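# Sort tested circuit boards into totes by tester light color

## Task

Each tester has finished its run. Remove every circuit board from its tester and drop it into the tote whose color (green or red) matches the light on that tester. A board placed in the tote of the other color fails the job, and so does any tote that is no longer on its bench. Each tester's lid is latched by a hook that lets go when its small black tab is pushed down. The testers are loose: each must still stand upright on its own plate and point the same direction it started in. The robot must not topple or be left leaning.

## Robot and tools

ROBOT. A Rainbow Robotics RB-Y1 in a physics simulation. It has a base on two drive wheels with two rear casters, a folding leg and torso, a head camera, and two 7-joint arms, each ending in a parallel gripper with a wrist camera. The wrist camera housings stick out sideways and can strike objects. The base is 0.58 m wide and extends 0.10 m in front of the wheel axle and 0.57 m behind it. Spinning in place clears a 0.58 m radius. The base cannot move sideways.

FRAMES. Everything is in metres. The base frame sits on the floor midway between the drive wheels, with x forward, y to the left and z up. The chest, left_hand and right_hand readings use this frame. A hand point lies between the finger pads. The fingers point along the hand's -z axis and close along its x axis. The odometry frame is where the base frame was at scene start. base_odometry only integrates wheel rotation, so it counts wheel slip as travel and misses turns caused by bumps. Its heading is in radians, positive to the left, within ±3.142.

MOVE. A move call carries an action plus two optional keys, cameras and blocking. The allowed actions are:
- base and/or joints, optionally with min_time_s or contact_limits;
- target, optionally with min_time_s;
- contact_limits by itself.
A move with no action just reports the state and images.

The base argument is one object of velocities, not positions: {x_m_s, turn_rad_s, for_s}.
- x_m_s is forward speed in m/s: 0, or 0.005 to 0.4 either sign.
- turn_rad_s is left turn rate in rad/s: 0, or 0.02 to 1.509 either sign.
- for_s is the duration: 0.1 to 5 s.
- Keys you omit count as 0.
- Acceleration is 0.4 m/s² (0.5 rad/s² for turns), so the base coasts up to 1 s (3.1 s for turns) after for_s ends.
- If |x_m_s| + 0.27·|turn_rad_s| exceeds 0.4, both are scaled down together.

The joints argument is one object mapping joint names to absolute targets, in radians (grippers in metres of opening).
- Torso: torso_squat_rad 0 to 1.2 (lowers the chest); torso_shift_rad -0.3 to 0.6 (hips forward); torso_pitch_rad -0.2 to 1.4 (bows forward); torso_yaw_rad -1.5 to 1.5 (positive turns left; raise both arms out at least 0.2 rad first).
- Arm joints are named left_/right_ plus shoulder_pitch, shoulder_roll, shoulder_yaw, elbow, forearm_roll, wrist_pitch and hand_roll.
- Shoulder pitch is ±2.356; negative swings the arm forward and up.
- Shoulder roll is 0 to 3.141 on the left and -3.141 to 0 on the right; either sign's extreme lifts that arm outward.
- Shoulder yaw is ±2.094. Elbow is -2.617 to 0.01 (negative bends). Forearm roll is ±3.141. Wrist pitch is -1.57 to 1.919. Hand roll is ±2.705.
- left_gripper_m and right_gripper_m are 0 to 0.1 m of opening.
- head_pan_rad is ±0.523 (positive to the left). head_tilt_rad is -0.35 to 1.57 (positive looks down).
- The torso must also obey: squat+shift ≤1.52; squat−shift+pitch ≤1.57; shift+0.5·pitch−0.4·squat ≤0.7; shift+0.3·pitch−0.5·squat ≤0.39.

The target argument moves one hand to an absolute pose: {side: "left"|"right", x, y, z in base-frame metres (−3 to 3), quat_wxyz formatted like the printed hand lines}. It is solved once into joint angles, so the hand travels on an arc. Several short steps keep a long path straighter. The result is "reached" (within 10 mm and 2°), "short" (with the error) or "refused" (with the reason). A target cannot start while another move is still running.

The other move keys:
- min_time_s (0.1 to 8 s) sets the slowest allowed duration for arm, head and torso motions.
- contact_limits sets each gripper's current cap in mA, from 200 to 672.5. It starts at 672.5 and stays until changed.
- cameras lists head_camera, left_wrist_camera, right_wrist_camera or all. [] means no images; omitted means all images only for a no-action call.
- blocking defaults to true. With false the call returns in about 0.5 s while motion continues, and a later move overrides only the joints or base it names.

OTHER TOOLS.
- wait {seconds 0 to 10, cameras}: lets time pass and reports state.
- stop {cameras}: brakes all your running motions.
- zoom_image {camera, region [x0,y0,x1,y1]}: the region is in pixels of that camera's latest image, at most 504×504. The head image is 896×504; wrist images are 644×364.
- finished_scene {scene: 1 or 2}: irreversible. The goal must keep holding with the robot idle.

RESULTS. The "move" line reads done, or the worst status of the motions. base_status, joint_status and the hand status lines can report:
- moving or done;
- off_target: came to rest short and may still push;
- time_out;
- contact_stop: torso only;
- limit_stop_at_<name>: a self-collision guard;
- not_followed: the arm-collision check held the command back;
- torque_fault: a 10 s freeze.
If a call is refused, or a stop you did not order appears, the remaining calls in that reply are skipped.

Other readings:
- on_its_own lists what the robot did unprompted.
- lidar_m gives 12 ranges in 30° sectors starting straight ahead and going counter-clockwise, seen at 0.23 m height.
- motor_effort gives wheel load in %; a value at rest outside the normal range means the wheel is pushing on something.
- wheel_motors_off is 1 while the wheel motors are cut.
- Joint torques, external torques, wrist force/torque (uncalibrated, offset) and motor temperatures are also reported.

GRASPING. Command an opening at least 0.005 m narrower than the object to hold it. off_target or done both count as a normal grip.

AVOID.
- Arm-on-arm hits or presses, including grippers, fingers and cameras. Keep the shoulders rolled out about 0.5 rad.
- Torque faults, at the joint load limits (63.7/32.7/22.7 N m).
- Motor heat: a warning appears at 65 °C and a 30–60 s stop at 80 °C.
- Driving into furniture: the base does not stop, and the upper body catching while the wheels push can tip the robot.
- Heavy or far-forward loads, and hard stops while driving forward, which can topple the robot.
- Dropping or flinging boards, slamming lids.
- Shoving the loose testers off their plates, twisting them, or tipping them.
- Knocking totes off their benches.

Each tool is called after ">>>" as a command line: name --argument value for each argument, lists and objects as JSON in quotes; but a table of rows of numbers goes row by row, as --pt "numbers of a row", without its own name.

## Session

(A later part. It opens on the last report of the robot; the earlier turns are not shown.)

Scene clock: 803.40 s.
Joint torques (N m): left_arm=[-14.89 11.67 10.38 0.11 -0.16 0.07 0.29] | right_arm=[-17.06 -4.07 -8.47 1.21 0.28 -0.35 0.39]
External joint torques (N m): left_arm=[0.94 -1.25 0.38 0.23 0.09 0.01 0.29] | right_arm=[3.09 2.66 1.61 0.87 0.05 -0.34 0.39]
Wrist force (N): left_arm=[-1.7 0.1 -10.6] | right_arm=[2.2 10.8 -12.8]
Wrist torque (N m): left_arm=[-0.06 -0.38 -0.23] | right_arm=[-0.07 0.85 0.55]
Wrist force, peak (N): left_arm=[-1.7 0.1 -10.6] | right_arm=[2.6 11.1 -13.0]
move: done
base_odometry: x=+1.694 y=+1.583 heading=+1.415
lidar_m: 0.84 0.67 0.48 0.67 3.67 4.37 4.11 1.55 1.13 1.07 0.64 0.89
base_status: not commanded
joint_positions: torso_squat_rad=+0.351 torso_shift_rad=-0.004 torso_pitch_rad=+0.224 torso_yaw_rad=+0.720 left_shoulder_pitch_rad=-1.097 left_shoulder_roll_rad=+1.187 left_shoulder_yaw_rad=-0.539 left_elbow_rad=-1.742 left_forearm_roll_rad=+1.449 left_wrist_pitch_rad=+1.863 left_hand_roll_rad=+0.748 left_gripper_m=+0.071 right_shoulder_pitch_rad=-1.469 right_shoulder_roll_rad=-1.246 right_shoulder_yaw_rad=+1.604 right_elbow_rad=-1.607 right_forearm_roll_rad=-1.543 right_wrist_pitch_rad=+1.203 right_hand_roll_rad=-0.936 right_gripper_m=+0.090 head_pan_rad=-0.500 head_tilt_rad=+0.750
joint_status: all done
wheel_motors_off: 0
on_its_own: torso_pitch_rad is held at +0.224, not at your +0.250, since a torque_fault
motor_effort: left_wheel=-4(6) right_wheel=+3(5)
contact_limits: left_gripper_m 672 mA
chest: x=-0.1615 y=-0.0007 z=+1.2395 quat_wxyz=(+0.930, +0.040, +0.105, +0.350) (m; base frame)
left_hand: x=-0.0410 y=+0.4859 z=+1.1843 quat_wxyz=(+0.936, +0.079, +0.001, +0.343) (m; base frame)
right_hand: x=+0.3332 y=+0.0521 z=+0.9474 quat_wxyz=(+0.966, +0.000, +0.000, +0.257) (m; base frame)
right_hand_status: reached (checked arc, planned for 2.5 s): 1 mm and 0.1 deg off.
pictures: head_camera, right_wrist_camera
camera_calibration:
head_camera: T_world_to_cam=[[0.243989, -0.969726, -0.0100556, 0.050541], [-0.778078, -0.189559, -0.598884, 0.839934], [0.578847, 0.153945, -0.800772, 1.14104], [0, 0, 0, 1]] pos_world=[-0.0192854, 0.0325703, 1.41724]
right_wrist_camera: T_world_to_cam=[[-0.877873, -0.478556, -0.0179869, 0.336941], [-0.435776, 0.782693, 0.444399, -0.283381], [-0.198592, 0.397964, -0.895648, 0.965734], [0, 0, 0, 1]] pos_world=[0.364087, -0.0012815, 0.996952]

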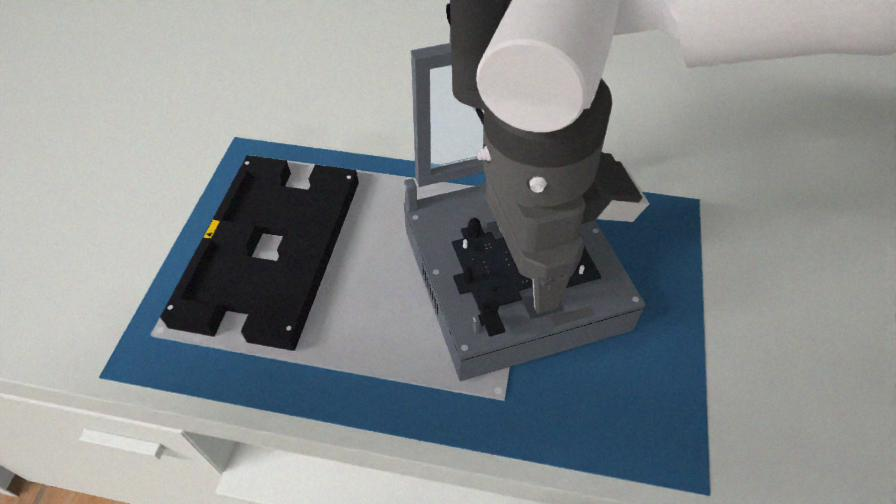

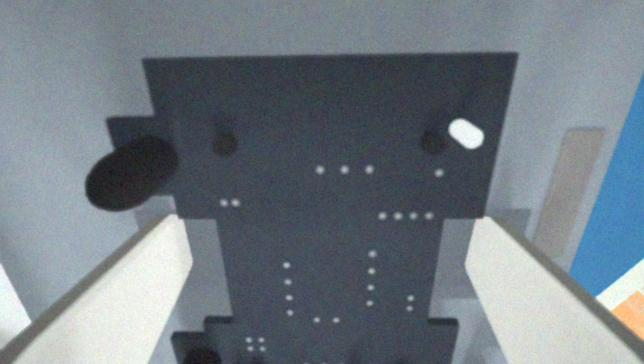

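Good. Grip, lift 2 cm (clear for rotation), carry.

>>> move --target '{"side":"right","x":0.333,"y":0.053,"z":0.942,"quat_wxyz":[0.9664,0,0,0.257]}'

>>> move --joints '{"right_gripper_m":0.055}'

>>> move --target '{"side":"right","x":0.333,"y":0.053,"z":0.962,"quat_wxyz":[0.9664,0,0,0.257]}' --min_time_s 2.5 --cameras '["head_camera"]'

Scene clock: 808.70 s.
Joint torques (N m): left_arm=[-14.84 11.88 10.29 0.14 -0.05 0.04 0.29] | right_arm=[-18.02 -4.93 -9.43 1.01 0.11 -0.18 0.38]
External joint torques (N m): left_arm=[0.99 -1.04 0.28 0.26 0.2 -0.02 0.3] | right_arm=[2.21 1.87 0.6 0.69 -0.12 -0.17 0.38]
Wrist force (N): left_arm=[-1.3 0.2 -9.9] | right_arm=[2.0 10.6 -12.7]
Wrist torque (N m): left_arm=[-0.08 -0.32 -0.21] | right_arm=[-0.05 0.81 0.53]
Wrist force, peak (N): left_arm=[-1.5 0.4 -10.3] | right_arm=[2.3 11.0 -13.1]
move: done
base_odometry: x=+1.694 y=+1.583 heading=+1.415
lidar_m: 0.84 0.66 0.48 0.67 3.67 4.36 4.10 1.55 1.13 1.07 0.65 0.89
base_status: not commanded
joint_positions: torso_squat_rad=+0.351 torso_shift_rad=-0.004 torso_pitch_rad=+0.224 torso_yaw_rad=+0.720 left_shoulder_pitch_rad=-1.097 left_shoulder_roll_rad=+1.187 left_shoulder_yaw_rad=-0.539 left_elbow_rad=-1.742 left_forearm_roll_rad=+1.449 left_wrist_pitch_rad=+1.863 left_hand_roll_rad=+0.748 left_gripper_m=+0.071 right_shoulder_pitch_rad=-1.460 right_shoulder_roll_rad=-1.237 right_shoulder_yaw_rad=+1.607 right_elbow_rad=-1.597 right_forearm_roll_rad=-1.538 right_wrist_pitch_rad=+1.194 right_hand_roll_rad=-0.935 right_gripper_m=+0.090 head_pan_rad=-0.500 head_tilt_rad=+0.750
joint_status: all done
wheel_motors_off: 0
on_its_own: torso_pitch_rad is held at +0.224, not at your +0.250, since a torque_fault
motor_effort: left_wheel=-2(4) right_wheel=+2(4)
contact_limits: left_gripper_m 672 mA
chest: x=-0.1615 y=-0.0007 z=+1.2395 quat_wxyz=(+0.930, +0.040, +0.105, +0.350) (m; base frame)
left_hand: x=-0.0410 y=+0.4859 z=+1.1843 quat_wxyz=(+0.936, +0.079, +0.001, +0.343) (m; base frame)
right_hand: x=+0.3331 y=+0.0530 z=+0.9424 quat_wxyz=(+0.966, +0.000, +0.000, +0.257) (m; base frame)
right_hand_status: reached (checked arc, planned for 0.1 s): 0 mm and 0.0 deg off.
camera_calibration:
head_camera: T_world_to_cam=[[0.244008, -0.969721, -0.0100412, 0.0505208], [-0.778072, -0.189582, -0.598885, 0.839935], [0.578848, 0.153945, -0.800772, 1.14104], [0, 0, 0, 1]] pos_world=[-0.0192855, 0.0325704, 1.41724]
left_wrist_camera: T_world_to_cam=[[0.754295, 0.655147, 0.0426792, -0.339246], [0.601631, -0.715777, 0.354547, -0.013206], [0.262829, -0.241756, -0.934064, 1.30343], [0, 0, 0, 1]] pos_world=[-0.0787409, 0.527914, 1.23664]
right_wrist_camera: T_world_to_cam=[[-0.877751, -0.478791, -0.0176623, 0.336824], [-0.435887, 0.782708, 0.444265, -0.281688], [-0.198886, 0.397653, -0.895721, 0.960967], [0, 0, 0, 1]] pos_world=[0.363986, -0.000383015, 0.991852]

Scene clock: 809.57 s.
Joint torques (N m): left_arm=[-14.85 11.7 10.28 0.11 -0.05 0.04 0.29] | right_arm=[-18.51 -4.89 -9.86 1.53 0.9 -0.78 0.25]
External joint torques (N m): left_arm=[0.99 -1.22 0.27 0.23 0.2 -0.02 0.29] | right_arm=[1.72 1.92 0.17 1.22 0.67 -0.77 0.25]
Wrist force (N): left_arm=[-1.4 -0.1 -9.7] | right_arm=[-3.6 10.8 -9.3]
Wrist torque (N m): left_arm=[-0.04 -0.35 -0.22] | right_arm=[-0.06 1.14 0.76]
Wrist force, peak (N): left_arm=[-1.4 0.0 -10.3] | right_arm=[2.4 10.9 -12.8]
move: off_target
base_odometry: x=+1.694 y=+1.583 heading=+1.415
lidar_m: 0.84 0.66 0.48 0.67 3.67 4.37 4.11 1.56 1.13 1.07 0.64 0.89
base_status: not commanded
joint_positions: torso_squat_rad=+0.351 torso_shift_rad=-0.004 torso_pitch_rad=+0.224 torso_yaw_rad=+0.720 left_shoulder_pitch_rad=-1.097 left_shoulder_roll_rad=+1.187 left_shoulder_yaw_rad=-0.539 left_elbow_rad=-1.742 left_forearm_roll_rad=+1.449 left_wrist_pitch_rad=+1.863 left_hand_roll_rad=+0.748 left_gripper_m=+0.071 right_shoulder_pitch_rad=-1.460 right_shoulder_roll_rad=-1.236 right_shoulder_yaw_rad=+1.608 right_elbow_rad=-1.597 right_forearm_roll_rad=-1.538 right_wrist_pitch_rad=+1.194 right_hand_roll_rad=-0.935 right_gripper_m=+0.062 head_pan_rad=-0.500 head_tilt_rad=+0.750
joint_status: right_gripper_m off_target (ended at +0.062, target +0.055)
wheel_motors_off: 0
on_its_own: torso_pitch_rad is held at +0.224, not at your +0.250, since a torque_fault
motor_effort: left_wheel=-4(4) right_wheel=+4(4)
contact_limits: left_gripper_m 672 mA
chest: x=-0.1616 y=-0.0008 z=+1.2395 quat_wxyz=(+0.930, +0.040, +0.105, +0.350) (m; base frame)
left_hand: x=-0.0410 y=+0.4859 z=+1.1843 quat_wxyz=(+0.936, +0.079, +0.001, +0.343) (m; base frame)
right_hand: x=+0.3329 y=+0.0529 z=+0.9423 quat_wxyz=(+0.966, +0.000, +0.000, +0.257) (m; base frame)
camera_calibration:
head_camera: T_world_to_cam=[[0.243994, -0.969725, -0.0100203, 0.0505154], [-0.778026, -0.189572, -0.598947, 0.839947], [0.578915, 0.153936, -0.800726, 1.14103], [0, 0, 0, 1]] pos_world=[-0.0193855, 0.0325703, 1.41725]
left_wrist_camera: T_world_to_cam=[[0.754322, 0.655109, 0.0427763, -0.339345], [0.601557, -0.715813, 0.354599, -0.0132585], [0.262921, -0.24175, -0.934039, 1.3034], [0, 0, 0, 1]] pos_world=[-0.0787399, 0.527914, 1.23664]
right_wrist_camera: T_world_to_cam=[[-0.8777, -0.478904, -0.0171157, 0.336173], [-0.435808, 0.782844, 0.444102, -0.281599], [-0.199284, 0.397248, -0.895813, 0.961182], [0, 0, 0, 1]] pos_world=[0.363884, -0.000385186, 0.991851]

Scene clock: 812.40 s.
Joint torques (N m): left_arm=[-14.77 11.81 10.53 0.12 -0.04 0.08 0.26] | right_arm=[-30.77 -10.94 -18.67 0.49 0.67 -0.2 -0.38]
External joint torques (N m): left_arm=[1.06 -1.11 0.52 0.24 0.21 0.02 0.26] | right_arm=[-10.65 -4.42 -8.49 0.08 0.44 -0.2 -0.38]
Wrist force (N): left_arm=[-1.2 0.2 -10.0] | right_arm=[1.0 11.6 -39.1]
Wrist torque (N m): left_arm=[-0.08 -0.32 -0.21] | right_arm=[-0.07 1.59 0.51]
Wrist force, peak (N): left_arm=[-1.3 0.0 -10.4] | right_arm=[-0.9 12.2 -40.1]
move: done
base_odometry: x=+1.694 y=+1.583 heading=+1.415
lidar_m: 0.84 0.66 0.48 0.66 3.67 4.37 4.10 1.55 1.12 1.07 0.65 0.88
base_status: not commanded
joint_positions: torso_squat_rad=+0.351 torso_shift_rad=-0.003 torso_pitch_rad=+0.225 torso_yaw_rad=+0.720 left_shoulder_pitch_rad=-1.097 left_shoulder_roll_rad=+1.187 left_shoulder_yaw_rad=-0.539 left_elbow_rad=-1.742 left_forearm_roll_rad=+1.449 left_wrist_pitch_rad=+1.863 left_hand_roll_rad=+0.748 left_gripper_m=+0.071 right_shoulder_pitch_rad=-1.491 right_shoulder_roll_rad=-1.258 right_shoulder_yaw_rad=+1.596 right_elbow_rad=-1.622 right_forearm_roll_rad=-1.559 right_wrist_pitch_rad=+1.234 right_hand_roll_rad=-0.936 right_gripper_m=+0.062 head_pan_rad=-0.500 head_tilt_rad=+0.750
joint_status: all done
wheel_motors_off: 0
on_its_own: torso_pitch_rad is held at +0.224, not at your +0.250, since a torque_fault
motor_effort: left_wheel=-3(5) right_wheel=+3(6)
contact_limits: left_gripper_m 672 mA
chest: x=-0.1612 y=-0.0007 z=+1.2395 quat_wxyz=(+0.930, +0.040, +0.105, +0.350) (m; base frame)
left_hand: x=-0.0407 y=+0.4859 z=+1.1842 quat_wxyz=(+0.936, +0.079, +0.001, +0.343) (m; base frame)
right_hand: x=+0.3323 y=+0.0521 z=+0.9589 quat_wxyz=(+0.966, -0.001, +0.002, +0.258) (m; base frame)
right_hand_status: reached (checked arc, planned for 2.5 s): 3 mm and 0.3 deg off.
pictures: head_camera
camera_calibration:
head_camera: T_world_to_cam=[[0.243995, -0.969723, -0.0101967, 0.0506422], [-0.778461, -0.189579, -0.59838, 0.839463], [0.578329, 0.153939, -0.801148, 1.14125], [0, 0, 0, 1]] pos_world=[-0.0188848, 0.0325703, 1.41714]

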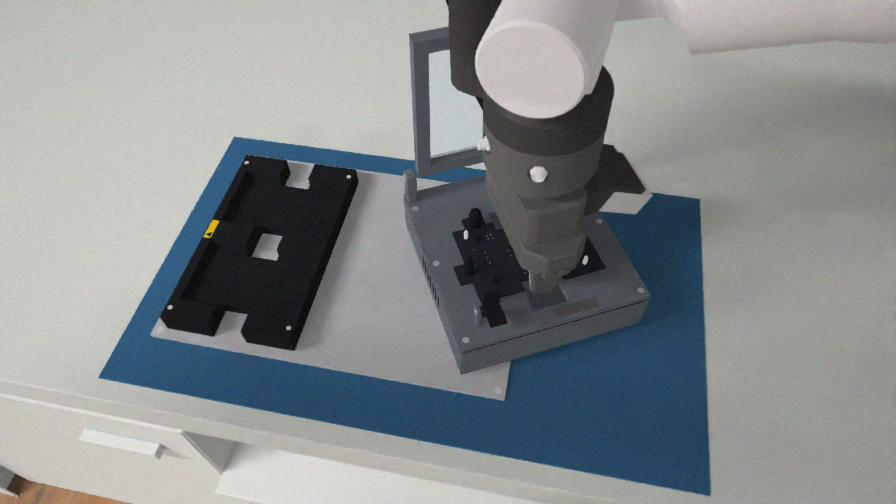

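>>> move --target '{"side":"right","x":0.325,"y":0.1,"z":0.963,"quat_wxyz":[0.991,0,0,0.134]}' --min_time_s 4

>>> move --target '{"side":"right","x":0.345,"y":0.146,"z":0.962,"quat_wxyz":[0.9998,0,0,0.018]}' --min_time_s 4 --cameras '["head_camera"]'

>>> zoom_image --camera "head_camera" --region '[140, 40, 640, 414]'

Scene clock: 826.53 s.
Joint torques (N m): left_arm=[-14.88 11.79 10.39 0.12 -0.14 0.08 0.22] | right_arm=[-32.68 -6.05 -18.06 1.69 0.4 0.04 -0.34]
External joint torques (N m): left_arm=[0.95 -1.14 0.38 0.25 0.11 0.02 0.22] | right_arm=[-10.63 0.02 -7.96 1.24 0.19 0.03 -0.34]
Wrist force (N): left_arm=[-1.2 -0.1 -9.9] | right_arm=[2.4 11.0 -38.5]
Wrist torque (N m): left_arm=[-0.04 -0.32 -0.22] | right_arm=[-0.06 1.64 0.55]
Wrist force, peak (N): left_arm=[-1.4 0.0 -10.5] | right_arm=[-5.6 12.8 -41.3]
move: done
base_odometry: x=+1.694 y=+1.583 heading=+1.415
lidar_m: 0.84 0.66 0.48 0.66 3.68 4.36 4.11 1.55 1.12 1.07 0.66 0.89
base_status: not commanded
joint_positions: torso_squat_rad=+0.351 torso_shift_rad=-0.003 torso_pitch_rad=+0.225 torso_yaw_rad=+0.720 left_shoulder_pitch_rad=-1.097 left_shoulder_roll_rad=+1.187 left_shoulder_yaw_rad=-0.539 left_elbow_rad=-1.742 left_forearm_roll_rad=+1.449 left_wrist_pitch_rad=+1.863 left_hand_roll_rad=+0.748 left_gripper_m=+0.071 right_shoulder_pitch_rad=-1.520 right_shoulder_roll_rad=-1.109 right_shoulder_yaw_rad=+1.583 right_elbow_rad=-1.505 right_forearm_roll_rad=-1.570 right_wrist_pitch_rad=+1.266 right_hand_roll_rad=-1.221 right_gripper_m=+0.062 head_pan_rad=-0.500 head_tilt_rad=+0.750
joint_status: all done
wheel_motors_off: 0
on_its_own: torso_pitch_rad is held at +0.224, not at your +0.250, since a torque_fault
motor_effort: left_wheel=-2(5) right_wheel=+4(5)
contact_limits: left_gripper_m 672 mA
chest: x=-0.1612 y=-0.0007 z=+1.2395 quat_wxyz=(+0.930, +0.040, +0.105, +0.350) (m; base frame)
left_hand: x=-0.0406 y=+0.4859 z=+1.1842 quat_wxyz=(+0.936, +0.079, +0.001, +0.343) (m; base frame)
right_hand: x=+0.3243 y=+0.0986 z=+0.9616 quat_wxyz=(+0.991, -0.001, +0.001, +0.134) (m; base frame)
right_hand_status: reached (checked arc, planned for 4.0 s): 2 mm and 0.2 deg off.
camera_calibration:
head_camera: T_world_to_cam=[[0.243976, -0.969728, -0.0102112, 0.050638], [-0.778467, -0.189555, -0.598379, 0.839539], [0.578329, 0.153939, -0.801148, 1.14119], [0, 0, 0, 1]] pos_world=[-0.0187848, 0.0325703, 1.41714]
left_wrist_camera: T_world_to_cam=[[0.754333, 0.655134, 0.0422006, -0.338939], [0.601848, -0.715791, 0.35415, -0.0128938], [0.262223, -0.241748, -0.934236, 1.30339], [0, 0, 0, 1]] pos_world=[-0.0783452, 0.527914, 1.23654]
right_wrist_camera: T_world_to_cam=[[-0.96906, -0.24638, -0.0148366, 0.355313], [-0.227298, 0.867344, 0.442775, -0.40435], [-0.0962228, 0.432448, -0.89651, 0.922288], [0, 0, 0, 1]] pos_world=[0.341157, 0.0394109, 1.01115]

Scene clock: 830.87 s.
Joint torques (N m): left_arm=[-14.82 11.76 10.32 0.21 -0.05 0.1 0.23] | right_arm=[-35.68 -6.18 -15.99 2.23 0.46 0.14 -0.35]
External joint torques (N m): left_arm=[1.01 -1.17 0.31 0.33 0.2 0.05 0.24] | right_arm=[-11.02 -0.15 -6.87 1.47 0.24 0.13 -0.35]
Wrist force (N): left_arm=[-1.5 -0.2 -10.1] | right_arm=[1.8 11.0 -38.7]
Wrist torque (N m): left_arm=[-0.04 -0.36 -0.21] | right_arm=[-0.07 1.59 0.55]
Wrist force, peak (N): left_arm=[-1.3 0.1 -10.3] | right_arm=[1.8 11.0 -39.1]
move: done
base_odometry: x=+1.694 y=+1.583 heading=+1.415
lidar_m: 0.84 0.66 0.48 0.67 3.67 4.36 4.11 1.55 1.13 1.07 0.64 0.89
base_status: not commanded
joint_positions: torso_squat_rad=+0.351 torso_shift_rad=-0.003 torso_pitch_rad=+0.225 torso_yaw_rad=+0.720 left_shoulder_pitch_rad=-1.097 left_shoulder_roll_rad=+1.187 left_shoulder_yaw_rad=-0.539 left_elbow_rad=-1.742 left_forearm_roll_rad=+1.449 left_wrist_pitch_rad=+1.863 left_hand_roll_rad=+0.748 left_gripper_m=+0.071 right_shoulder_pitch_rad=-1.535 right_shoulder_roll_rad=-0.914 right_shoulder_yaw_rad=+1.562 right_elbow_rad=-1.189 right_forearm_roll_rad=-1.611 right_wrist_pitch_rad=+1.301 right_hand_roll_rad=-1.328 right_gripper_m=+0.062 head_pan_rad=-0.500 head_tilt_rad=+0.750
joint_status: all done
wheel_motors_off: 0
on_its_own: torso_pitch_rad is held at +0.224, not at your +0.250, since a torque_fault
motor_effort: left_wheel=-3(5) right_wheel=+6(6)
contact_limits: left_gripper_m 672 mA
chest: x=-0.1612 y=-0.0007 z=+1.2395 quat_wxyz=(+0.930, +0.040, +0.105, +0.350) (m; base frame)
left_hand: x=-0.0406 y=+0.4859 z=+1.1841 quat_wxyz=(+0.936, +0.079, +0.001, +0.343) (m; base frame)
right_hand: x=+0.3443 y=+0.1447 z=+0.9602 quat_wxyz=(+1.000, -0.002, +0.001, +0.018) (m; base frame)
right_hand_status: reached (checked arc, planned for 4.0 s): 2 mm and 0.2 deg off.
pictures: head_camera
camera_calibration:
head_camera: T_world_to_cam=[[0.24392, -0.969742, -0.0101331, 0.0505266], [-0.778478, -0.189559, -0.598364, 0.839517], [0.578338, 0.153841, -0.80116, 1.14121], [0, 0, 0, 1]] pos_world=[-0.0187846, 0.0325701, 1.41714]

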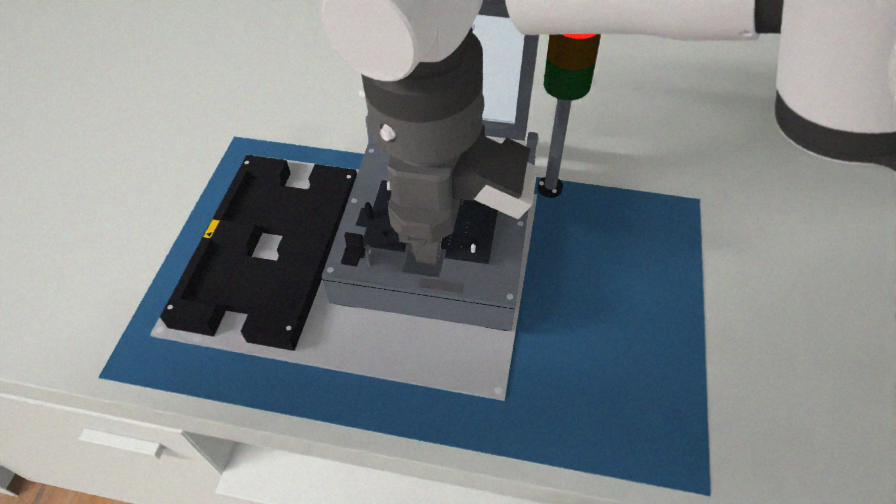

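Scaled by 1.008 from the camera's 896x504 image, which has a finer 1280x720 frame.

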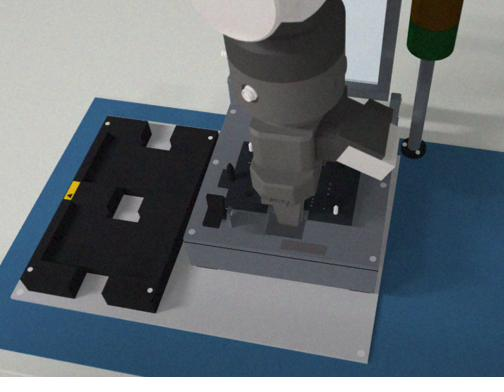

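>>> move --target '{"side":"right","x":0.345,"y":0.151,"z":0.963,"quat_wxyz":[1,0,0,-0.006]}' --min_time_s 2

>>> move --target '{"side":"right","x":0.345,"y":0.151,"z":0.9435,"quat_wxyz":[1,0,0,-0.006]}' --min_time_s 3

>>> move --joints '{"right_gripper_m":0.08}' --cameras '["head_camera","right_wrist_camera"]'

>>> zoom_image --camera "head_camera" --region '[140, 40, 640, 414]'

Scene clock: 840.37 s.
Joint torques (N m): left_arm=[-14.76 11.93 10.31 0.04 -0.03 0.01 0.28] | right_arm=[-36.03 -6.07 -15.96 2.08 0.46 0.14 -0.34]
External joint torques (N m): left_arm=[1.07 -1 0.3 0.17 0.22 -0.05 0.28] | right_arm=[-11.16 -0.08 -6.95 1.31 0.25 0.13 -0.34]
Wrist force (N): left_arm=[-1.5 0.1 -10.0] | right_arm=[2.4 10.8 -38.8]
Wrist torque (N m): left_arm=[-0.06 -0.34 -0.22] | right_arm=[-0.05 1.67 0.54]
Wrist force, peak (N): left_arm=[-1.6 0.1 -10.5] | right_arm=[2.3 10.9 -39.0]
move: done
base_odometry: x=+1.694 y=+1.583 heading=+1.415
lidar_m: 0.83 0.67 0.48 0.66 3.68 4.37 4.10 1.55 1.13 1.08 0.65 0.89
base_status: not commanded
joint_positions: torso_squat_rad=+0.351 torso_shift_rad=-0.003 torso_pitch_rad=+0.225 torso_yaw_rad=+0.720 left_shoulder_pitch_rad=-1.097 left_shoulder_roll_rad=+1.187 left_shoulder_yaw_rad=-0.539 left_elbow_rad=-1.742 left_forearm_roll_rad=+1.449 left_wrist_pitch_rad=+1.863 left_hand_roll_rad=+0.748 left_gripper_m=+0.071 right_shoulder_pitch_rad=-1.539 right_shoulder_roll_rad=-0.896 right_shoulder_yaw_rad=+1.561 right_elbow_rad=-1.165 right_forearm_roll_rad=-1.615 right_wrist_pitch_rad=+1.306 right_hand_roll_rad=-1.369 right_gripper_m=+0.062 head_pan_rad=-0.500 head_tilt_rad=+0.750
joint_status: all done
wheel_motors_off: 0
on_its_own: torso_pitch_rad is held at +0.224, not at your +0.250, since a torque_fault
motor_effort: left_wheel=-3(5) right_wheel=+4(5)
contact_limits: left_gripper_m 672 mA
chest: x=-0.1612 y=-0.0007 z=+1.2395 quat_wxyz=(+0.930, +0.040, +0.105, +0.350) (m; base frame)
left_hand: x=-0.0406 y=+0.4859 z=+1.1841 quat_wxyz=(+0.936, +0.079, +0.001, +0.343) (m; base frame)
right_hand: x=+0.3443 y=+0.1496 z=+0.9612 quat_wxyz=(+1.000, -0.001, +0.001, -0.006) (m; base frame)
right_hand_status: reached (checked arc, planned for 2.0 s): 2 mm and 0.2 deg off.
camera_calibration:
head_camera: T_world_to_cam=[[0.24392, -0.969742, -0.0101331, 0.0505266], [-0.778478, -0.189559, -0.598364, 0.839517], [0.578338, 0.153841, -0.80116, 1.14121], [0, 0, 0, 1]] pos_world=[-0.0187846, 0.0325701, 1.41714]
left_wrist_camera: T_world_to_cam=[[0.75435, 0.655119, 0.0421392, -0.338853], [0.60183, -0.715773, 0.354217, -0.0129879], [0.262216, -0.241843, -0.934213, 1.30341], [0, 0, 0, 1]] pos_world=[-0.0783451, 0.527914, 1.23654]
right_wrist_camera: T_world_to_cam=[[-0.999399, 0.031392, -0.014683, 0.355939], [0.0216826, 0.896894, 0.441713, -0.533027], [0.0270353, 0.441129, -0.897036, 0.858689], [0, 0, 0, 1]] pos_world=[0.344068, 0.0881026, 1.01095]

Scene clock: 843.70 s.
Joint torques (N m): left_arm=[-15.02 11.84 10.17 0.05 -0.04 0.11 0.24] | right_arm=[-24.22 -1.94 -8.53 2.46 2.76 -3.52 0.67]
External joint torques (N m): left_arm=[0.81 -1.08 0.16 0.17 0.21 0.06 0.24] | right_arm=[0.72 4.17 0.23 1.72 2.55 -3.52 0.67]
Wrist force (N): left_arm=[-1.3 0.0 -10.2] | right_arm=[-3.1 1.4 -6.9]
Wrist torque (N m): left_arm=[-0.05 -0.33 -0.21] | right_arm=[-0.44 2.69 0.24]
Wrist force, peak (N): left_arm=[-1.3 0.1 -10.6] | right_arm=[2.0 10.9 -38.9]
move: done
base_odometry: x=+1.694 y=+1.583 heading=+1.415
lidar_m: 0.83 0.66 0.48 0.66 3.68 4.37 4.10 1.55 1.12 1.08 0.64 0.89
base_status: not commanded
joint_positions: torso_squat_rad=+0.351 torso_shift_rad=-0.004 torso_pitch_rad=+0.224 torso_yaw_rad=+0.720 left_shoulder_pitch_rad=-1.097 left_shoulder_roll_rad=+1.187 left_shoulder_yaw_rad=-0.539 left_elbow_rad=-1.742 left_forearm_roll_rad=+1.449 left_wrist_pitch_rad=+1.863 left_hand_roll_rad=+0.748 left_gripper_m=+0.071 right_shoulder_pitch_rad=-1.509 right_shoulder_roll_rad=-0.872 right_shoulder_yaw_rad=+1.569 right_elbow_rad=-1.128 right_forearm_roll_rad=-1.603 right_wrist_pitch_rad=+1.272 right_hand_roll_rad=-1.357 right_gripper_m=+0.062 head_pan_rad=-0.500 head_tilt_rad=+0.750
joint_status: all done
wheel_motors_off: 0
on_its_own: torso_pitch_rad is held at +0.224, not at your +0.250, since a torque_fault
motor_effort: left_wheel=-2(5) right_wheel=+4(5)
contact_limits: left_gripper_m 672 mA
chest: x=-0.1615 y=-0.0008 z=+1.2395 quat_wxyz=(+0.930, +0.040, +0.105, +0.350) (m; base frame)
left_hand: x=-0.0409 y=+0.4858 z=+1.1843 quat_wxyz=(+0.936, +0.079, +0.001, +0.343) (m; base frame)
right_hand: x=+0.3449 y=+0.1505 z=+0.9440 quat_wxyz=(+1.000, +0.000, +0.000, -0.007) (m; base frame)
right_hand_status: reached (checked arc, planned for 3.0 s): 1 mm and 0.1 deg off.
camera_calibration:
head_camera: T_world_to_cam=[[0.243913, -0.969744, -0.0101131, 0.0505243], [-0.778102, -0.189465, -0.598883, 0.839909], [0.578847, 0.153944, -0.800773, 1.14106], [0, 0, 0, 1]] pos_world=[-0.0192852, 0.03247, 1.41724]
left_wrist_camera: T_world_to_cam=[[0.75438, 0.655046, 0.0427277, -0.339322], [0.601525, -0.71587, 0.35454, -0.0132178], [0.262827, -0.241756, -0.934064, 1.3034], [0, 0, 0, 1]] pos_world=[-0.0786401, 0.527914, 1.23664]
right_wrist_camera: T_world_to_cam=[[-0.999303, 0.033207, -0.0170805, 0.35826], [0.0221896, 0.895939, 0.443623, -0.528065], [0.0300345, 0.442934, -0.896051, 0.840543], [0, 0, 0, 1]] pos_world=[0.344483, 0.088912, 0.993551]

Scene clock: 844.37 s.
Joint torques (N m): left_arm=[-14.82 12.03 10.45 0.27 -0.05 0.11 0.35] | right_arm=[-23.8 -3.59 -8.47 1.49 0.28 -0.29 0.35]
External joint torques (N m): left_arm=[1.01 -0.89 0.45 0.4 0.2 0.05 0.35] | right_arm=[1.15 2.53 0.29 0.75 0.06 -0.3 0.35]
Wrist force (N): left_arm=[-1.4 0.3 -10.0] | right_arm=[2.5 10.7 -12.7]
Wrist torque (N m): left_arm=[-0.11 -0.34 -0.21] | right_arm=[-0.06 0.87 0.53]
Wrist force, peak (N): left_arm=[-1.6 0.1 -10.2] | right_arm=[2.3 10.7 -13.1]
move: done
base_odometry: x=+1.694 y=+1.583 heading=+1.415
lidar_m: 0.84 0.66 0.48 0.67 3.68 4.36 4.10 1.55 1.13 1.07 0.65 0.89
base_status: not commanded
joint_positions: torso_squat_rad=+0.351 torso_shift_rad=-0.004 torso_pitch_rad=+0.224 torso_yaw_rad=+0.720 left_shoulder_pitch_rad=-1.097 left_shoulder_roll_rad=+1.187 left_shoulder_yaw_rad=-0.539 left_elbow_rad=-1.742 left_forearm_roll_rad=+1.449 left_wrist_pitch_rad=+1.863 left_hand_roll_rad=+0.748 left_gripper_m=+0.071 right_shoulder_pitch_rad=-1.509 right_shoulder_roll_rad=-0.871 right_shoulder_yaw_rad=+1.569 right_elbow_rad=-1.128 right_forearm_roll_rad=-1.602 right_wrist_pitch_rad=+1.271 right_hand_roll_rad=-1.357 right_gripper_m=+0.080 head_pan_rad=-0.500 head_tilt_rad=+0.750
joint_status: all done
wheel_motors_off: 0
on_its_own: torso_pitch_rad is held at +0.224, not at your +0.250, since a torque_fault
motor_effort: left_wheel=-3(5) right_wheel=+3(5)
contact_limits: left_gripper_m 672 mA
chest: x=-0.1615 y=-0.0008 z=+1.2395 quat_wxyz=(+0.930, +0.040, +0.105, +0.350) (m; base frame)
left_hand: x=-0.0410 y=+0.4858 z=+1.1843 quat_wxyz=(+0.936, +0.079, +0.001, +0.343) (m; base frame)
right_hand: x=+0.3450 y=+0.1508 z=+0.9440 quat_wxyz=(+1.000, +0.000, +0.000, -0.006) (m; base frame)
pictures: head_camera, right_wrist_camera
camera_calibration:
head_camera: T_world_to_cam=[[0.243913, -0.969744, -0.0101131, 0.0506212], [-0.778102, -0.189465, -0.598883, 0.839928], [0.578847, 0.153944, -0.800773, 1.14104], [0, 0, 0, 1]] pos_world=[-0.0192852, 0.03257, 1.41724]
right_wrist_camera: T_world_to_cam=[[-0.999303, 0.032814, -0.0178147, 0.359118], [0.0214887, 0.895618, 0.444304, -0.528747], [0.0305345, 0.443611, -0.895699, 0.839825], [0, 0, 0, 1]] pos_world=[0.344586, 0.089216, 0.993552]

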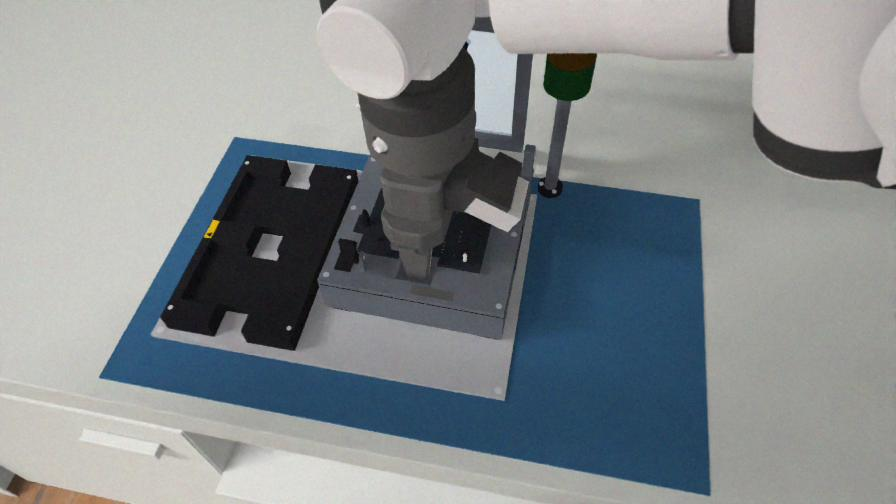

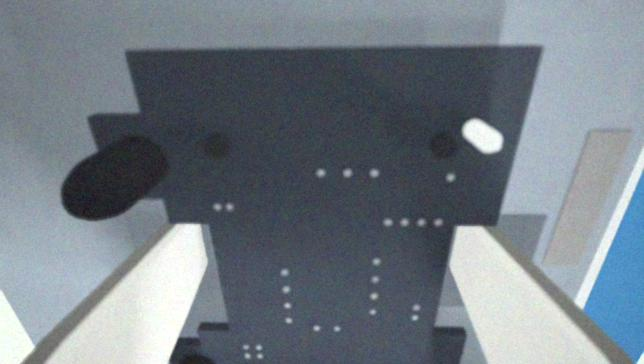

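Scaled by 1.008 from the camera's 896x504 image, which has a finer 1280x720 frame.

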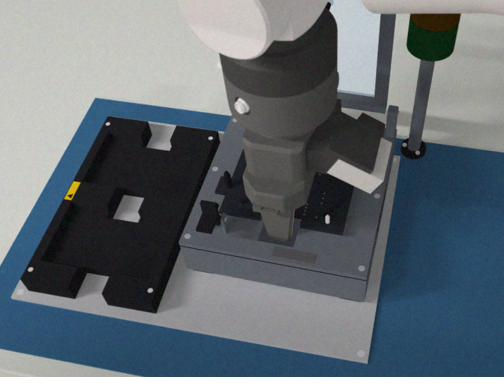

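>>> move --target '{"side":"right","x":0.344,"y":0.151,"z":0.985,"quat_wxyz":[1,0,0,-0.006]}' --min_time_s 2

>>> move --target '{"side":"right","x":0.29,"y":0.145,"z":0.99,"quat_wxyz":[1,0,0,-0.006]}' --min_time_s 2 --cameras '["head_camera"]'

>>> move --target '{"side":"right","x":0.23,"y":0.10,"z":1.01,"quat_wxyz":[1,0,0,-0.006]}' --min_time_s 2 --cameras '["head_camera"]'

Scene clock: 853.00 s.
Joint torques (N m): left_arm=[-14.77 11.85 10.46 0.11 -0.12 0.09 0.34] | right_arm=[-24.04 -7 -10.18 0.38 -0.28 0.24 -0.33]
External joint torques (N m): left_arm=[1.06 -1.06 0.45 0.23 0.13 0.03 0.34] | right_arm=[0.81 -1.18 -0.94 -0.47 -0.49 0.24 -0.33]
Wrist force (N): left_arm=[-1.3 -0.1 -10.3] | right_arm=[2.4 10.5 -12.9]
Wrist torque (N m): left_arm=[-0.05 -0.33 -0.20] | right_arm=[-0.02 0.86 0.53]
Wrist force, peak (N): left_arm=[-1.5 -0.1 -10.4] | right_arm=[2.4 10.8 -13.1]
move: done
base_odometry: x=+1.694 y=+1.583 heading=+1.415
lidar_m: 0.84 0.66 0.49 0.67 3.68 4.37 4.11 1.55 1.12 1.08 0.65 0.89
base_status: not commanded
joint_positions: torso_squat_rad=+0.351 torso_shift_rad=-0.004 torso_pitch_rad=+0.224 torso_yaw_rad=+0.720 left_shoulder_pitch_rad=-1.097 left_shoulder_roll_rad=+1.187 left_shoulder_yaw_rad=-0.539 left_elbow_rad=-1.742 left_forearm_roll_rad=+1.449 left_wrist_pitch_rad=+1.863 left_hand_roll_rad=+0.748 left_gripper_m=+0.071 right_shoulder_pitch_rad=-1.580 right_shoulder_roll_rad=-0.918 right_shoulder_yaw_rad=+1.548 right_elbow_rad=-1.195 right_forearm_roll_rad=-1.630 right_wrist_pitch_rad=+1.348 right_hand_roll_rad=-1.381 right_gripper_m=+0.080 head_pan_rad=-0.500 head_tilt_rad=+0.750
joint_status: all done
wheel_motors_off: 0
on_its_own: torso_pitch_rad is held at +0.224, not at your +0.250, since a torque_fault
motor_effort: left_wheel=-3(5) right_wheel=+4(6)
contact_limits: left_gripper_m 672 mA
chest: x=-0.1615 y=-0.0008 z=+1.2395 quat_wxyz=(+0.930, +0.040, +0.105, +0.350) (m; base frame)
left_hand: x=-0.0410 y=+0.4858 z=+1.1843 quat_wxyz=(+0.936, +0.079, +0.001, +0.343) (m; base frame)
right_hand: x=+0.3439 y=+0.1511 z=+0.9849 quat_wxyz=(+1.000, +0.000, +0.000, -0.006) (m; base frame)
right_hand_status: reached (checked arc, planned for 2.0 s): 0 mm and 0.0 deg off.
camera_calibration:
head_camera: T_world_to_cam=[[0.243913, -0.969744, -0.0101131, 0.0506212], [-0.778102, -0.189465, -0.598883, 0.839928], [0.578847, 0.153944, -0.800773, 1.14104], [0, 0, 0, 1]] pos_world=[-0.0192852, 0.03257, 1.41724]
left_wrist_camera: T_world_to_cam=[[0.754341, 0.655092, 0.0427055, -0.339247], [0.601573, -0.715827, 0.354543, -0.0131798], [0.262828, -0.241756, -0.934064, 1.30343], [0, 0, 0, 1]] pos_world=[-0.0787405, 0.527914, 1.23664]
right_wrist_camera: T_world_to_cam=[[-0.999352, 0.0317799, -0.016893, 0.357988], [0.0209877, 0.895884, 0.443791, -0.546485], [0.0292378, 0.443149, -0.895971, 0.877124], [0, 0, 0, 1]] pos_world=[0.34358, 0.0895138, 1.03445]

Scene clock: 855.33 s.
Joint torques (N m): left_arm=[-14.78 11.89 10.45 0.12 -0.03 0.04 0.28] | right_arm=[-22.48 -6.71 -8.55 0 0.27 -0.27 -0.25]
External joint torques (N m): left_arm=[1.05 -1.03 0.44 0.24 0.22 -0.02 0.28] | right_arm=[0.67 -1.4 1.72 -0.52 0.08 -0.28 -0.25]
Wrist force (N): left_arm=[-1.3 0.0 -10.0] | right_arm=[2.1 10.6 -13.2]
Wrist torque (N m): left_arm=[-0.05 -0.34 -0.21] | right_arm=[-0.04 0.81 0.54]
Wrist force, peak (N): left_arm=[-1.4 0.0 -10.4] | right_arm=[2.3 10.6 -13.5]
move: done
base_odometry: x=+1.694 y=+1.583 heading=+1.415
lidar_m: 0.84 0.66 0.48 0.66 3.68 4.37 4.11 1.55 1.12 1.07 0.65 0.89
base_status: not commanded
joint_positions: torso_squat_rad=+0.351 torso_shift_rad=-0.004 torso_pitch_rad=+0.224 torso_yaw_rad=+0.720 left_shoulder_pitch_rad=-1.097 left_shoulder_roll_rad=+1.187 left_shoulder_yaw_rad=-0.539 left_elbow_rad=-1.742 left_forearm_roll_rad=+1.449 left_wrist_pitch_rad=+1.863 left_hand_roll_rad=+0.748 left_gripper_m=+0.071 right_shoulder_pitch_rad=-1.595 right_shoulder_roll_rad=-0.987 right_shoulder_yaw_rad=+1.556 right_elbow_rad=-1.493 right_forearm_roll_rad=-1.596 right_wrist_pitch_rad=+1.343 right_hand_roll_rad=-1.614 right_gripper_m=+0.080 head_pan_rad=-0.500 head_tilt_rad=+0.750
joint_status: all done
wheel_motors_off: 0
on_its_own: torso_pitch_rad is held at +0.224, not at your +0.250, since a torque_fault
motor_effort: left_wheel=-3(4) right_wheel=+3(5)
contact_limits: left_gripper_m 672 mA
chest: x=-0.1615 y=-0.0008 z=+1.2395 quat_wxyz=(+0.930, +0.040, +0.105, +0.350) (m; base frame)
left_hand: x=-0.0410 y=+0.4858 z=+1.1843 quat_wxyz=(+0.936, +0.079, +0.001, +0.343) (m; base frame)
right_hand: x=+0.2894 y=+0.1453 z=+0.9902 quat_wxyz=(+1.000, -0.001, +0.003, -0.005) (m; base frame)
right_hand_status: reached (checked arc, planned for 2.0 s): 1 mm and 0.4 deg off.
pictures: head_camera
camera_calibration:
head_camera: T_world_to_cam=[[0.243913, -0.969744, -0.0101131, 0.0506212], [-0.778102, -0.189465, -0.598883, 0.839928], [0.578847, 0.153944, -0.800773, 1.14104], [0, 0, 0, 1]] pos_world=[-0.0192852, 0.03257, 1.41724]

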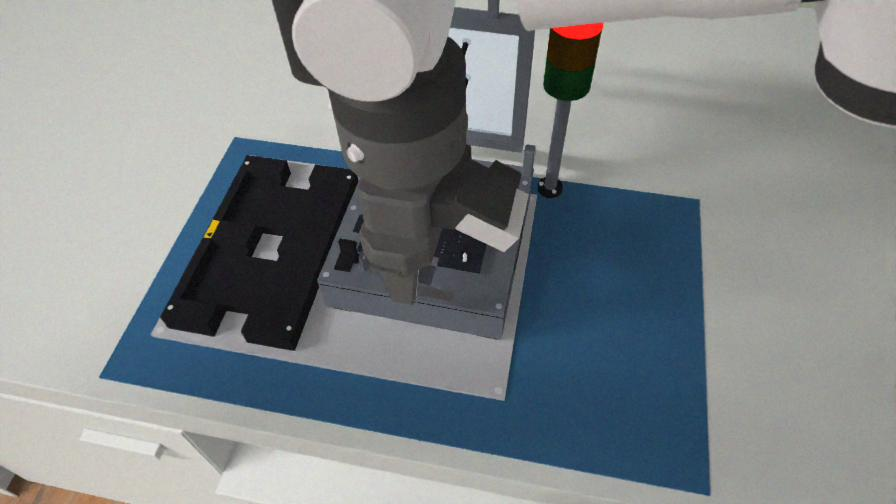

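Scene clock: 857.67 s.
Joint torques (N m): left_arm=[-14.79 11.77 10.22 0.12 -0.07 0.05 0.29] | right_arm=[-19.32 -6 -11.18 -0.27 0.24 0.11 -0.28]
External joint torques (N m): left_arm=[1.04 -1.15 0.22 0.24 0.18 -0.01 0.29] | right_arm=[0.45 -1.39 -0.73 -0.47 0.08 0.1 -0.28]
Wrist force (N): left_arm=[-1.3 0.3 -9.9] | right_arm=[2.8 10.7 -12.7]
Wrist torque (N m): left_arm=[-0.10 -0.34 -0.22] | right_arm=[-0.06 0.89 0.52]
Wrist force, peak (N): left_arm=[-1.5 0.1 -10.3] | right_arm=[2.5 10.9 -13.2]
move: done
base_odometry: x=+1.694 y=+1.583 heading=+1.415
lidar_m: 0.84 0.67 0.48 0.67 3.68 4.36 4.10 1.55 1.13 1.07 0.65 0.89
base_status: not commanded
joint_positions: torso_squat_rad=+0.351 torso_shift_rad=-0.004 torso_pitch_rad=+0.224 torso_yaw_rad=+0.720 left_shoulder_pitch_rad=-1.097 left_shoulder_roll_rad=+1.187 left_shoulder_yaw_rad=-0.539 left_elbow_rad=-1.742 left_forearm_roll_rad=+1.449 left_wrist_pitch_rad=+1.863 left_hand_roll_rad=+0.748 left_gripper_m=+0.071 right_shoulder_pitch_rad=-1.622 right_shoulder_roll_rad=-1.148 right_shoulder_yaw_rad=+1.555 right_elbow_rad=-1.906 right_forearm_roll_rad=-1.573 right_wrist_pitch_rad=+1.360 right_hand_roll_rad=-1.867 right_gripper_m=+0.080 head_pan_rad=-0.500 head_tilt_rad=+0.750
joint_status: all done
wheel_motors_off: 0
on_its_own: torso_pitch_rad is held at +0.224, not at your +0.250, since a torque_fault
motor_effort: left_wheel=-5(5) right_wheel=+4(5)
contact_limits: left_gripper_m 672 mA
chest: x=-0.1615 y=-0.0008 z=+1.2395 quat_wxyz=(+0.930, +0.040, +0.105, +0.350) (m; base frame)
left_hand: x=-0.0410 y=+0.4858 z=+1.1843 quat_wxyz=(+0.936, +0.079, +0.001, +0.343) (m; base frame)
right_hand: x=+0.2294 y=+0.1001 z=+1.0094 quat_wxyz=(+1.000, -0.004, +0.006, -0.004) (m; base frame)
right_hand_status: reached (checked arc, planned for 2.0 s): 1 mm and 0.9 deg off.
pictures: head_camera
camera_calibration:
head_camera: T_world_to_cam=[[0.243913, -0.969744, -0.0101131, 0.0506212], [-0.778102, -0.189465, -0.598883, 0.839928], [0.578847, 0.153944, -0.800773, 1.14104], [0, 0, 0, 1]] pos_world=[-0.0192852, 0.03257, 1.41724]

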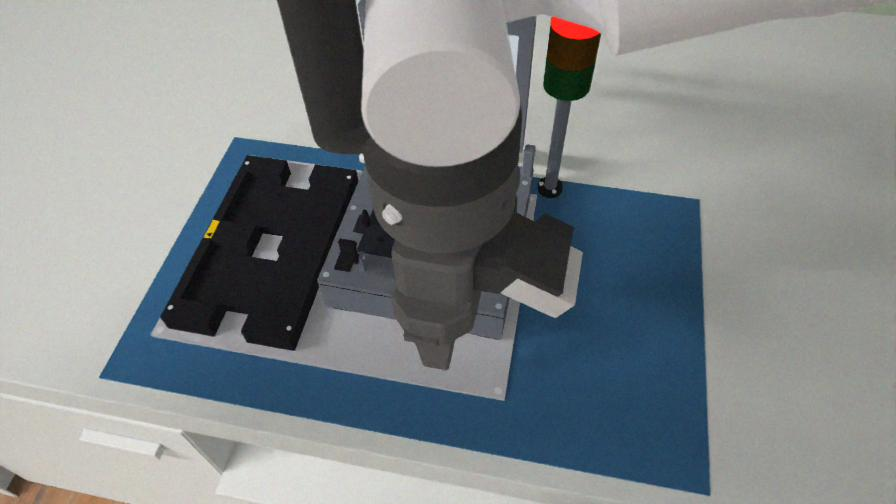

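>>> move --base '{"x_m_s":-0.25,"for_s":3}' --cameras '["head_camera"]'

>>> zoom_image --camera "head_camera" --region '[250, 0, 750, 400]'

Scene clock: 866.03 s.
Joint torques (N m): left_arm=[-14.78 11.93 10.44 0.15 -0.05 0.13 0.23] | right_arm=[-18.47 -4.86 -10.47 0.37 0.03 0.06 -0.28]
External joint torques (N m): left_arm=[1.05 -0.98 0.44 0.27 0.2 0.08 0.23] | right_arm=[1.31 -0.25 -0.02 0.16 -0.13 0.04 -0.28]
Wrist force (N): left_arm=[-1.3 0.0 -10.2] | right_arm=[2.4 10.8 -13.1]
Wrist torque (N m): left_arm=[-0.05 -0.34 -0.22] | right_arm=[-0.07 0.85 0.53]
Wrist force, peak (N): left_arm=[-1.5 0.1 -10.5] | right_arm=[2.4 11.0 -13.2]
move: done
base_odometry: x=+1.578 y=+0.842 heading=+1.416
lidar_m: 1.59 1.04 1.27 3.54 3.66 3.50 3.35 1.57 1.14 1.09 1.10 1.13
base_status: done (sent for 3 of 3 s)
joint_positions: torso_squat_rad=+0.351 torso_shift_rad=-0.004 torso_pitch_rad=+0.224 torso_yaw_rad=+0.720 left_shoulder_pitch_rad=-1.097 left_shoulder_roll_rad=+1.187 left_shoulder_yaw_rad=-0.539 left_elbow_rad=-1.742 left_forearm_roll_rad=+1.449 left_wrist_pitch_rad=+1.863 left_hand_roll_rad=+0.748 left_gripper_m=+0.071 right_shoulder_pitch_rad=-1.622 right_shoulder_roll_rad=-1.149 right_shoulder_yaw_rad=+1.555 right_elbow_rad=-1.906 right_forearm_roll_rad=-1.573 right_wrist_pitch_rad=+1.360 right_hand_roll_rad=-1.867 right_gripper_m=+0.080 head_pan_rad=-0.500 head_tilt_rad=+0.750
joint_status: not commanded
wheel_motors_off: 0
on_its_own: torso_pitch_rad is held at +0.224, not at your +0.250, since a torque_fault
motor_effort: left_wheel=+7(30) right_wheel=-3(18)
contact_limits: left_gripper_m 672 mA
chest: x=-0.1616 y=-0.0008 z=+1.2395 quat_wxyz=(+0.930, +0.040, +0.105, +0.350) (m; base frame)
left_hand: x=-0.0410 y=+0.4858 z=+1.1843 quat_wxyz=(+0.936, +0.079, +0.001, +0.343) (m; base frame)
right_hand: x=+0.2294 y=+0.1002 z=+1.0096 quat_wxyz=(+1.000, -0.004, +0.006, -0.004) (m; base frame)
pictures: head_camera
camera_calibration:
head_camera: T_world_to_cam=[[0.243919, -0.969743, -0.0100795, 0.0505981], [-0.778016, -0.189468, -0.598993, 0.840009], [0.57896, 0.153948, -0.800691, 1.14098], [0, 0, 0, 1]] pos_world=[-0.0193853, 0.03257, 1.41725]

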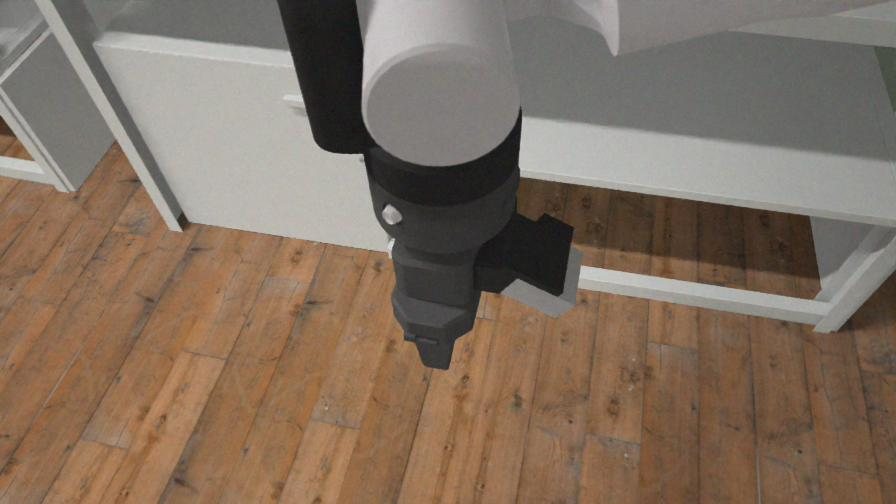

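Scaled by 1.008 from the camera's 896x504 image, which has a finer 1280x720 frame.

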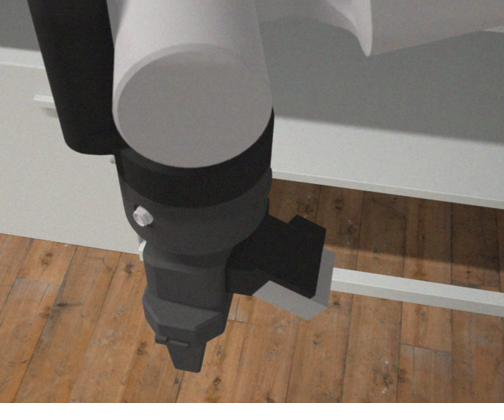

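>>> move --joints '{"torso_yaw_rad":0,"head_pan_rad":0,"head_tilt_rad":0.5}'

>>> move --base '{"turn_rad_s":0.5,"for_s":4.954}' --cameras '["head_camera"]'

Scene clock: 877.67 s.
Joint torques (N m): left_arm=[-15.72 10.61 10.23 -0.99 0.19 -0.03 0.29] | right_arm=[-17.52 -7.69 -9.83 0.87 -0.03 0.28 -0.29]
External joint torques (N m): left_arm=[0.98 -0.63 0.39 0.38 0.17 0.03 0.29] | right_arm=[1.18 0.05 -0.13 0.34 -0.2 -0.05 -0.29]
Wrist force (N): left_arm=[-1.0 1.2 -10.2] | right_arm=[2.2 11.5 -12.9]
Wrist torque (N m): left_arm=[-0.14 -0.33 -0.20] | right_arm=[-0.10 0.85 0.51]
Wrist force, peak (N): left_arm=[-1.5 0.2 -10.4] | right_arm=[2.1 11.4 -13.3]
move: done
base_odometry: x=+1.578 y=+0.842 heading=+1.416
lidar_m: 1.59 1.01 1.28 3.55 3.66 3.51 3.35 1.57 1.14 1.09 1.09 1.12
base_status: not commanded
joint_positions: torso_squat_rad=+0.351 torso_shift_rad=-0.004 torso_pitch_rad=+0.224 torso_yaw_rad=+0.000 left_shoulder_pitch_rad=-1.097 left_shoulder_roll_rad=+1.187 left_shoulder_yaw_rad=-0.539 left_elbow_rad=-1.742 left_forearm_roll_rad=+1.449 left_wrist_pitch_rad=+1.863 left_hand_roll_rad=+0.748 left_gripper_m=+0.071 right_shoulder_pitch_rad=-1.622 right_shoulder_roll_rad=-1.149 right_shoulder_yaw_rad=+1.555 right_elbow_rad=-1.906 right_forearm_roll_rad=-1.573 right_wrist_pitch_rad=+1.360 right_hand_roll_rad=-1.867 right_gripper_m=+0.080 head_pan_rad=+0.000 head_tilt_rad=+0.500
joint_status: all done
wheel_motors_off: 0
on_its_own: torso_pitch_rad is held at +0.224, not at your +0.250, since a torque_fault
motor_effort: left_wheel=+6(9) right_wheel=-5(7)
contact_limits: left_gripper_m 672 mA
chest: x=-0.1616 y=-0.0008 z=+1.2395 quat_wxyz=(+0.994, +0.000, +0.112, +0.000) (m; base frame)
left_hand: x=+0.2404 y=+0.2794 z=+1.1199 quat_wxyz=(+1.000, +0.001, +0.001, -0.001) (m; base frame)
right_hand: x=+0.1896 y=-0.2100 z=+1.0184 quat_wxyz=(+0.934, -0.080, +0.007, -0.348) (m; base frame)
camera_calibration:
head_camera: T_world_to_cam=[[0.0212222, -0.998762, 0.0450002, -0.0648922], [-0.632188, -0.0482753, -0.77331, 1.10401], [0.774525, -0.0120372, -0.632429, 0.917121], [0, 0, 0, 1]] pos_world=[-0.0110169, -0.000475993, 1.43667]
left_wrist_camera: T_world_to_cam=[[0.999809, 0.0137205, -0.0139047, -0.22993], [0.0187586, -0.872965, 0.487422, -0.272224], [-0.00545065, -0.48759, -0.873056, 1.18429], [0, 0, 0, 1]] pos_world=[0.241448, 0.342961, 1.16344]
right_wrist_camera: T_world_to_cam=[[-0.745735, 0.663347, -0.0620464, 0.346332], [0.619742, 0.724853, 0.300845, -0.238451], [0.244539, 0.185898, -0.951652, 1.03357], [0, 0, 0, 1]] pos_world=[0.153303, -0.249035, 1.07682]

Scene clock: 883.93 s.
Joint torques (N m): left_arm=[-15.74 10.54 9.99 -1 0.13 -0.01 0.23] | right_arm=[-17.68 -7.37 -9.88 0.71 0.05 0.28 -0.23]
External joint torques (N m): left_arm=[0.96 -0.7 0.14 0.37 0.11 0.05 0.23] | right_arm=[1.03 0.37 -0.18 0.18 -0.12 -0.05 -0.23]
Wrist force (N): left_arm=[-0.9 1.2 -10.1] | right_arm=[1.9 11.4 -12.6]
Wrist torque (N m): left_arm=[-0.12 -0.31 -0.20] | right_arm=[-0.11 0.83 0.52]
Wrist force, peak (N): left_arm=[-1.0 1.2 -10.4] | right_arm=[2.1 11.9 -13.1]
move: done
base_odometry: x=+1.578 y=+0.842 heading=-2.384
lidar_m: 3.72 3.35 1.83 1.16 1.06 1.06 1.16 1.62 1.07 1.19 2.75 3.57
base_status: done (sent for 4.97 of 4.97 s)
joint_positions: torso_squat_rad=+0.351 torso_shift_rad=-0.004 torso_pitch_rad=+0.224 torso_yaw_rad=+0.000 left_shoulder_pitch_rad=-1.097 left_shoulder_roll_rad=+1.187 left_shoulder_yaw_rad=-0.539 left_elbow_rad=-1.742 left_forearm_roll_rad=+1.449 left_wrist_pitch_rad=+1.863 left_hand_roll_rad=+0.748 left_gripper_m=+0.071 right_shoulder_pitch_rad=-1.622 right_shoulder_roll_rad=-1.149 right_shoulder_yaw_rad=+1.555 right_elbow_rad=-1.906 right_forearm_roll_rad=-1.573 right_wrist_pitch_rad=+1.360 right_hand_roll_rad=-1.867 right_gripper_m=+0.080 head_pan_rad=+0.000 head_tilt_rad=+0.500
joint_status: not commanded
wheel_motors_off: 0
on_its_own: torso_pitch_rad is held at +0.224, not at your +0.250, since a torque_fault
motor_effort: left_wheel=+1(27) right_wheel=+3(26)
contact_limits: left_gripper_m 672 mA
chest: x=-0.1616 y=-0.0007 z=+1.2395 quat_wxyz=(+0.994, +0.000, +0.112, +0.000) (m; base frame)
left_hand: x=+0.2404 y=+0.2795 z=+1.1199 quat_wxyz=(+1.000, +0.001, +0.001, -0.001) (m; base frame)
right_hand: x=+0.1896 y=-0.2100 z=+1.0184 quat_wxyz=(+0.934, -0.080, +0.007, -0.348) (m; base frame)
pictures: head_camera
camera_calibration:
head_camera: T_world_to_cam=[[0.0212237, -0.998761, 0.045002, -0.0648947], [-0.632187, -0.0482777, -0.77331, 1.10401], [0.774525, -0.0120372, -0.632429, 0.917121], [0, 0, 0, 1]] pos_world=[-0.0110169, -0.000475984, 1.43667]

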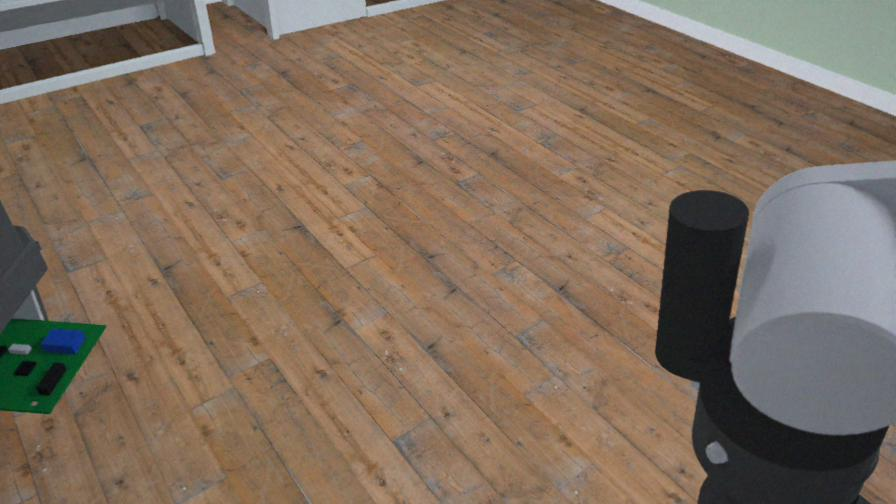

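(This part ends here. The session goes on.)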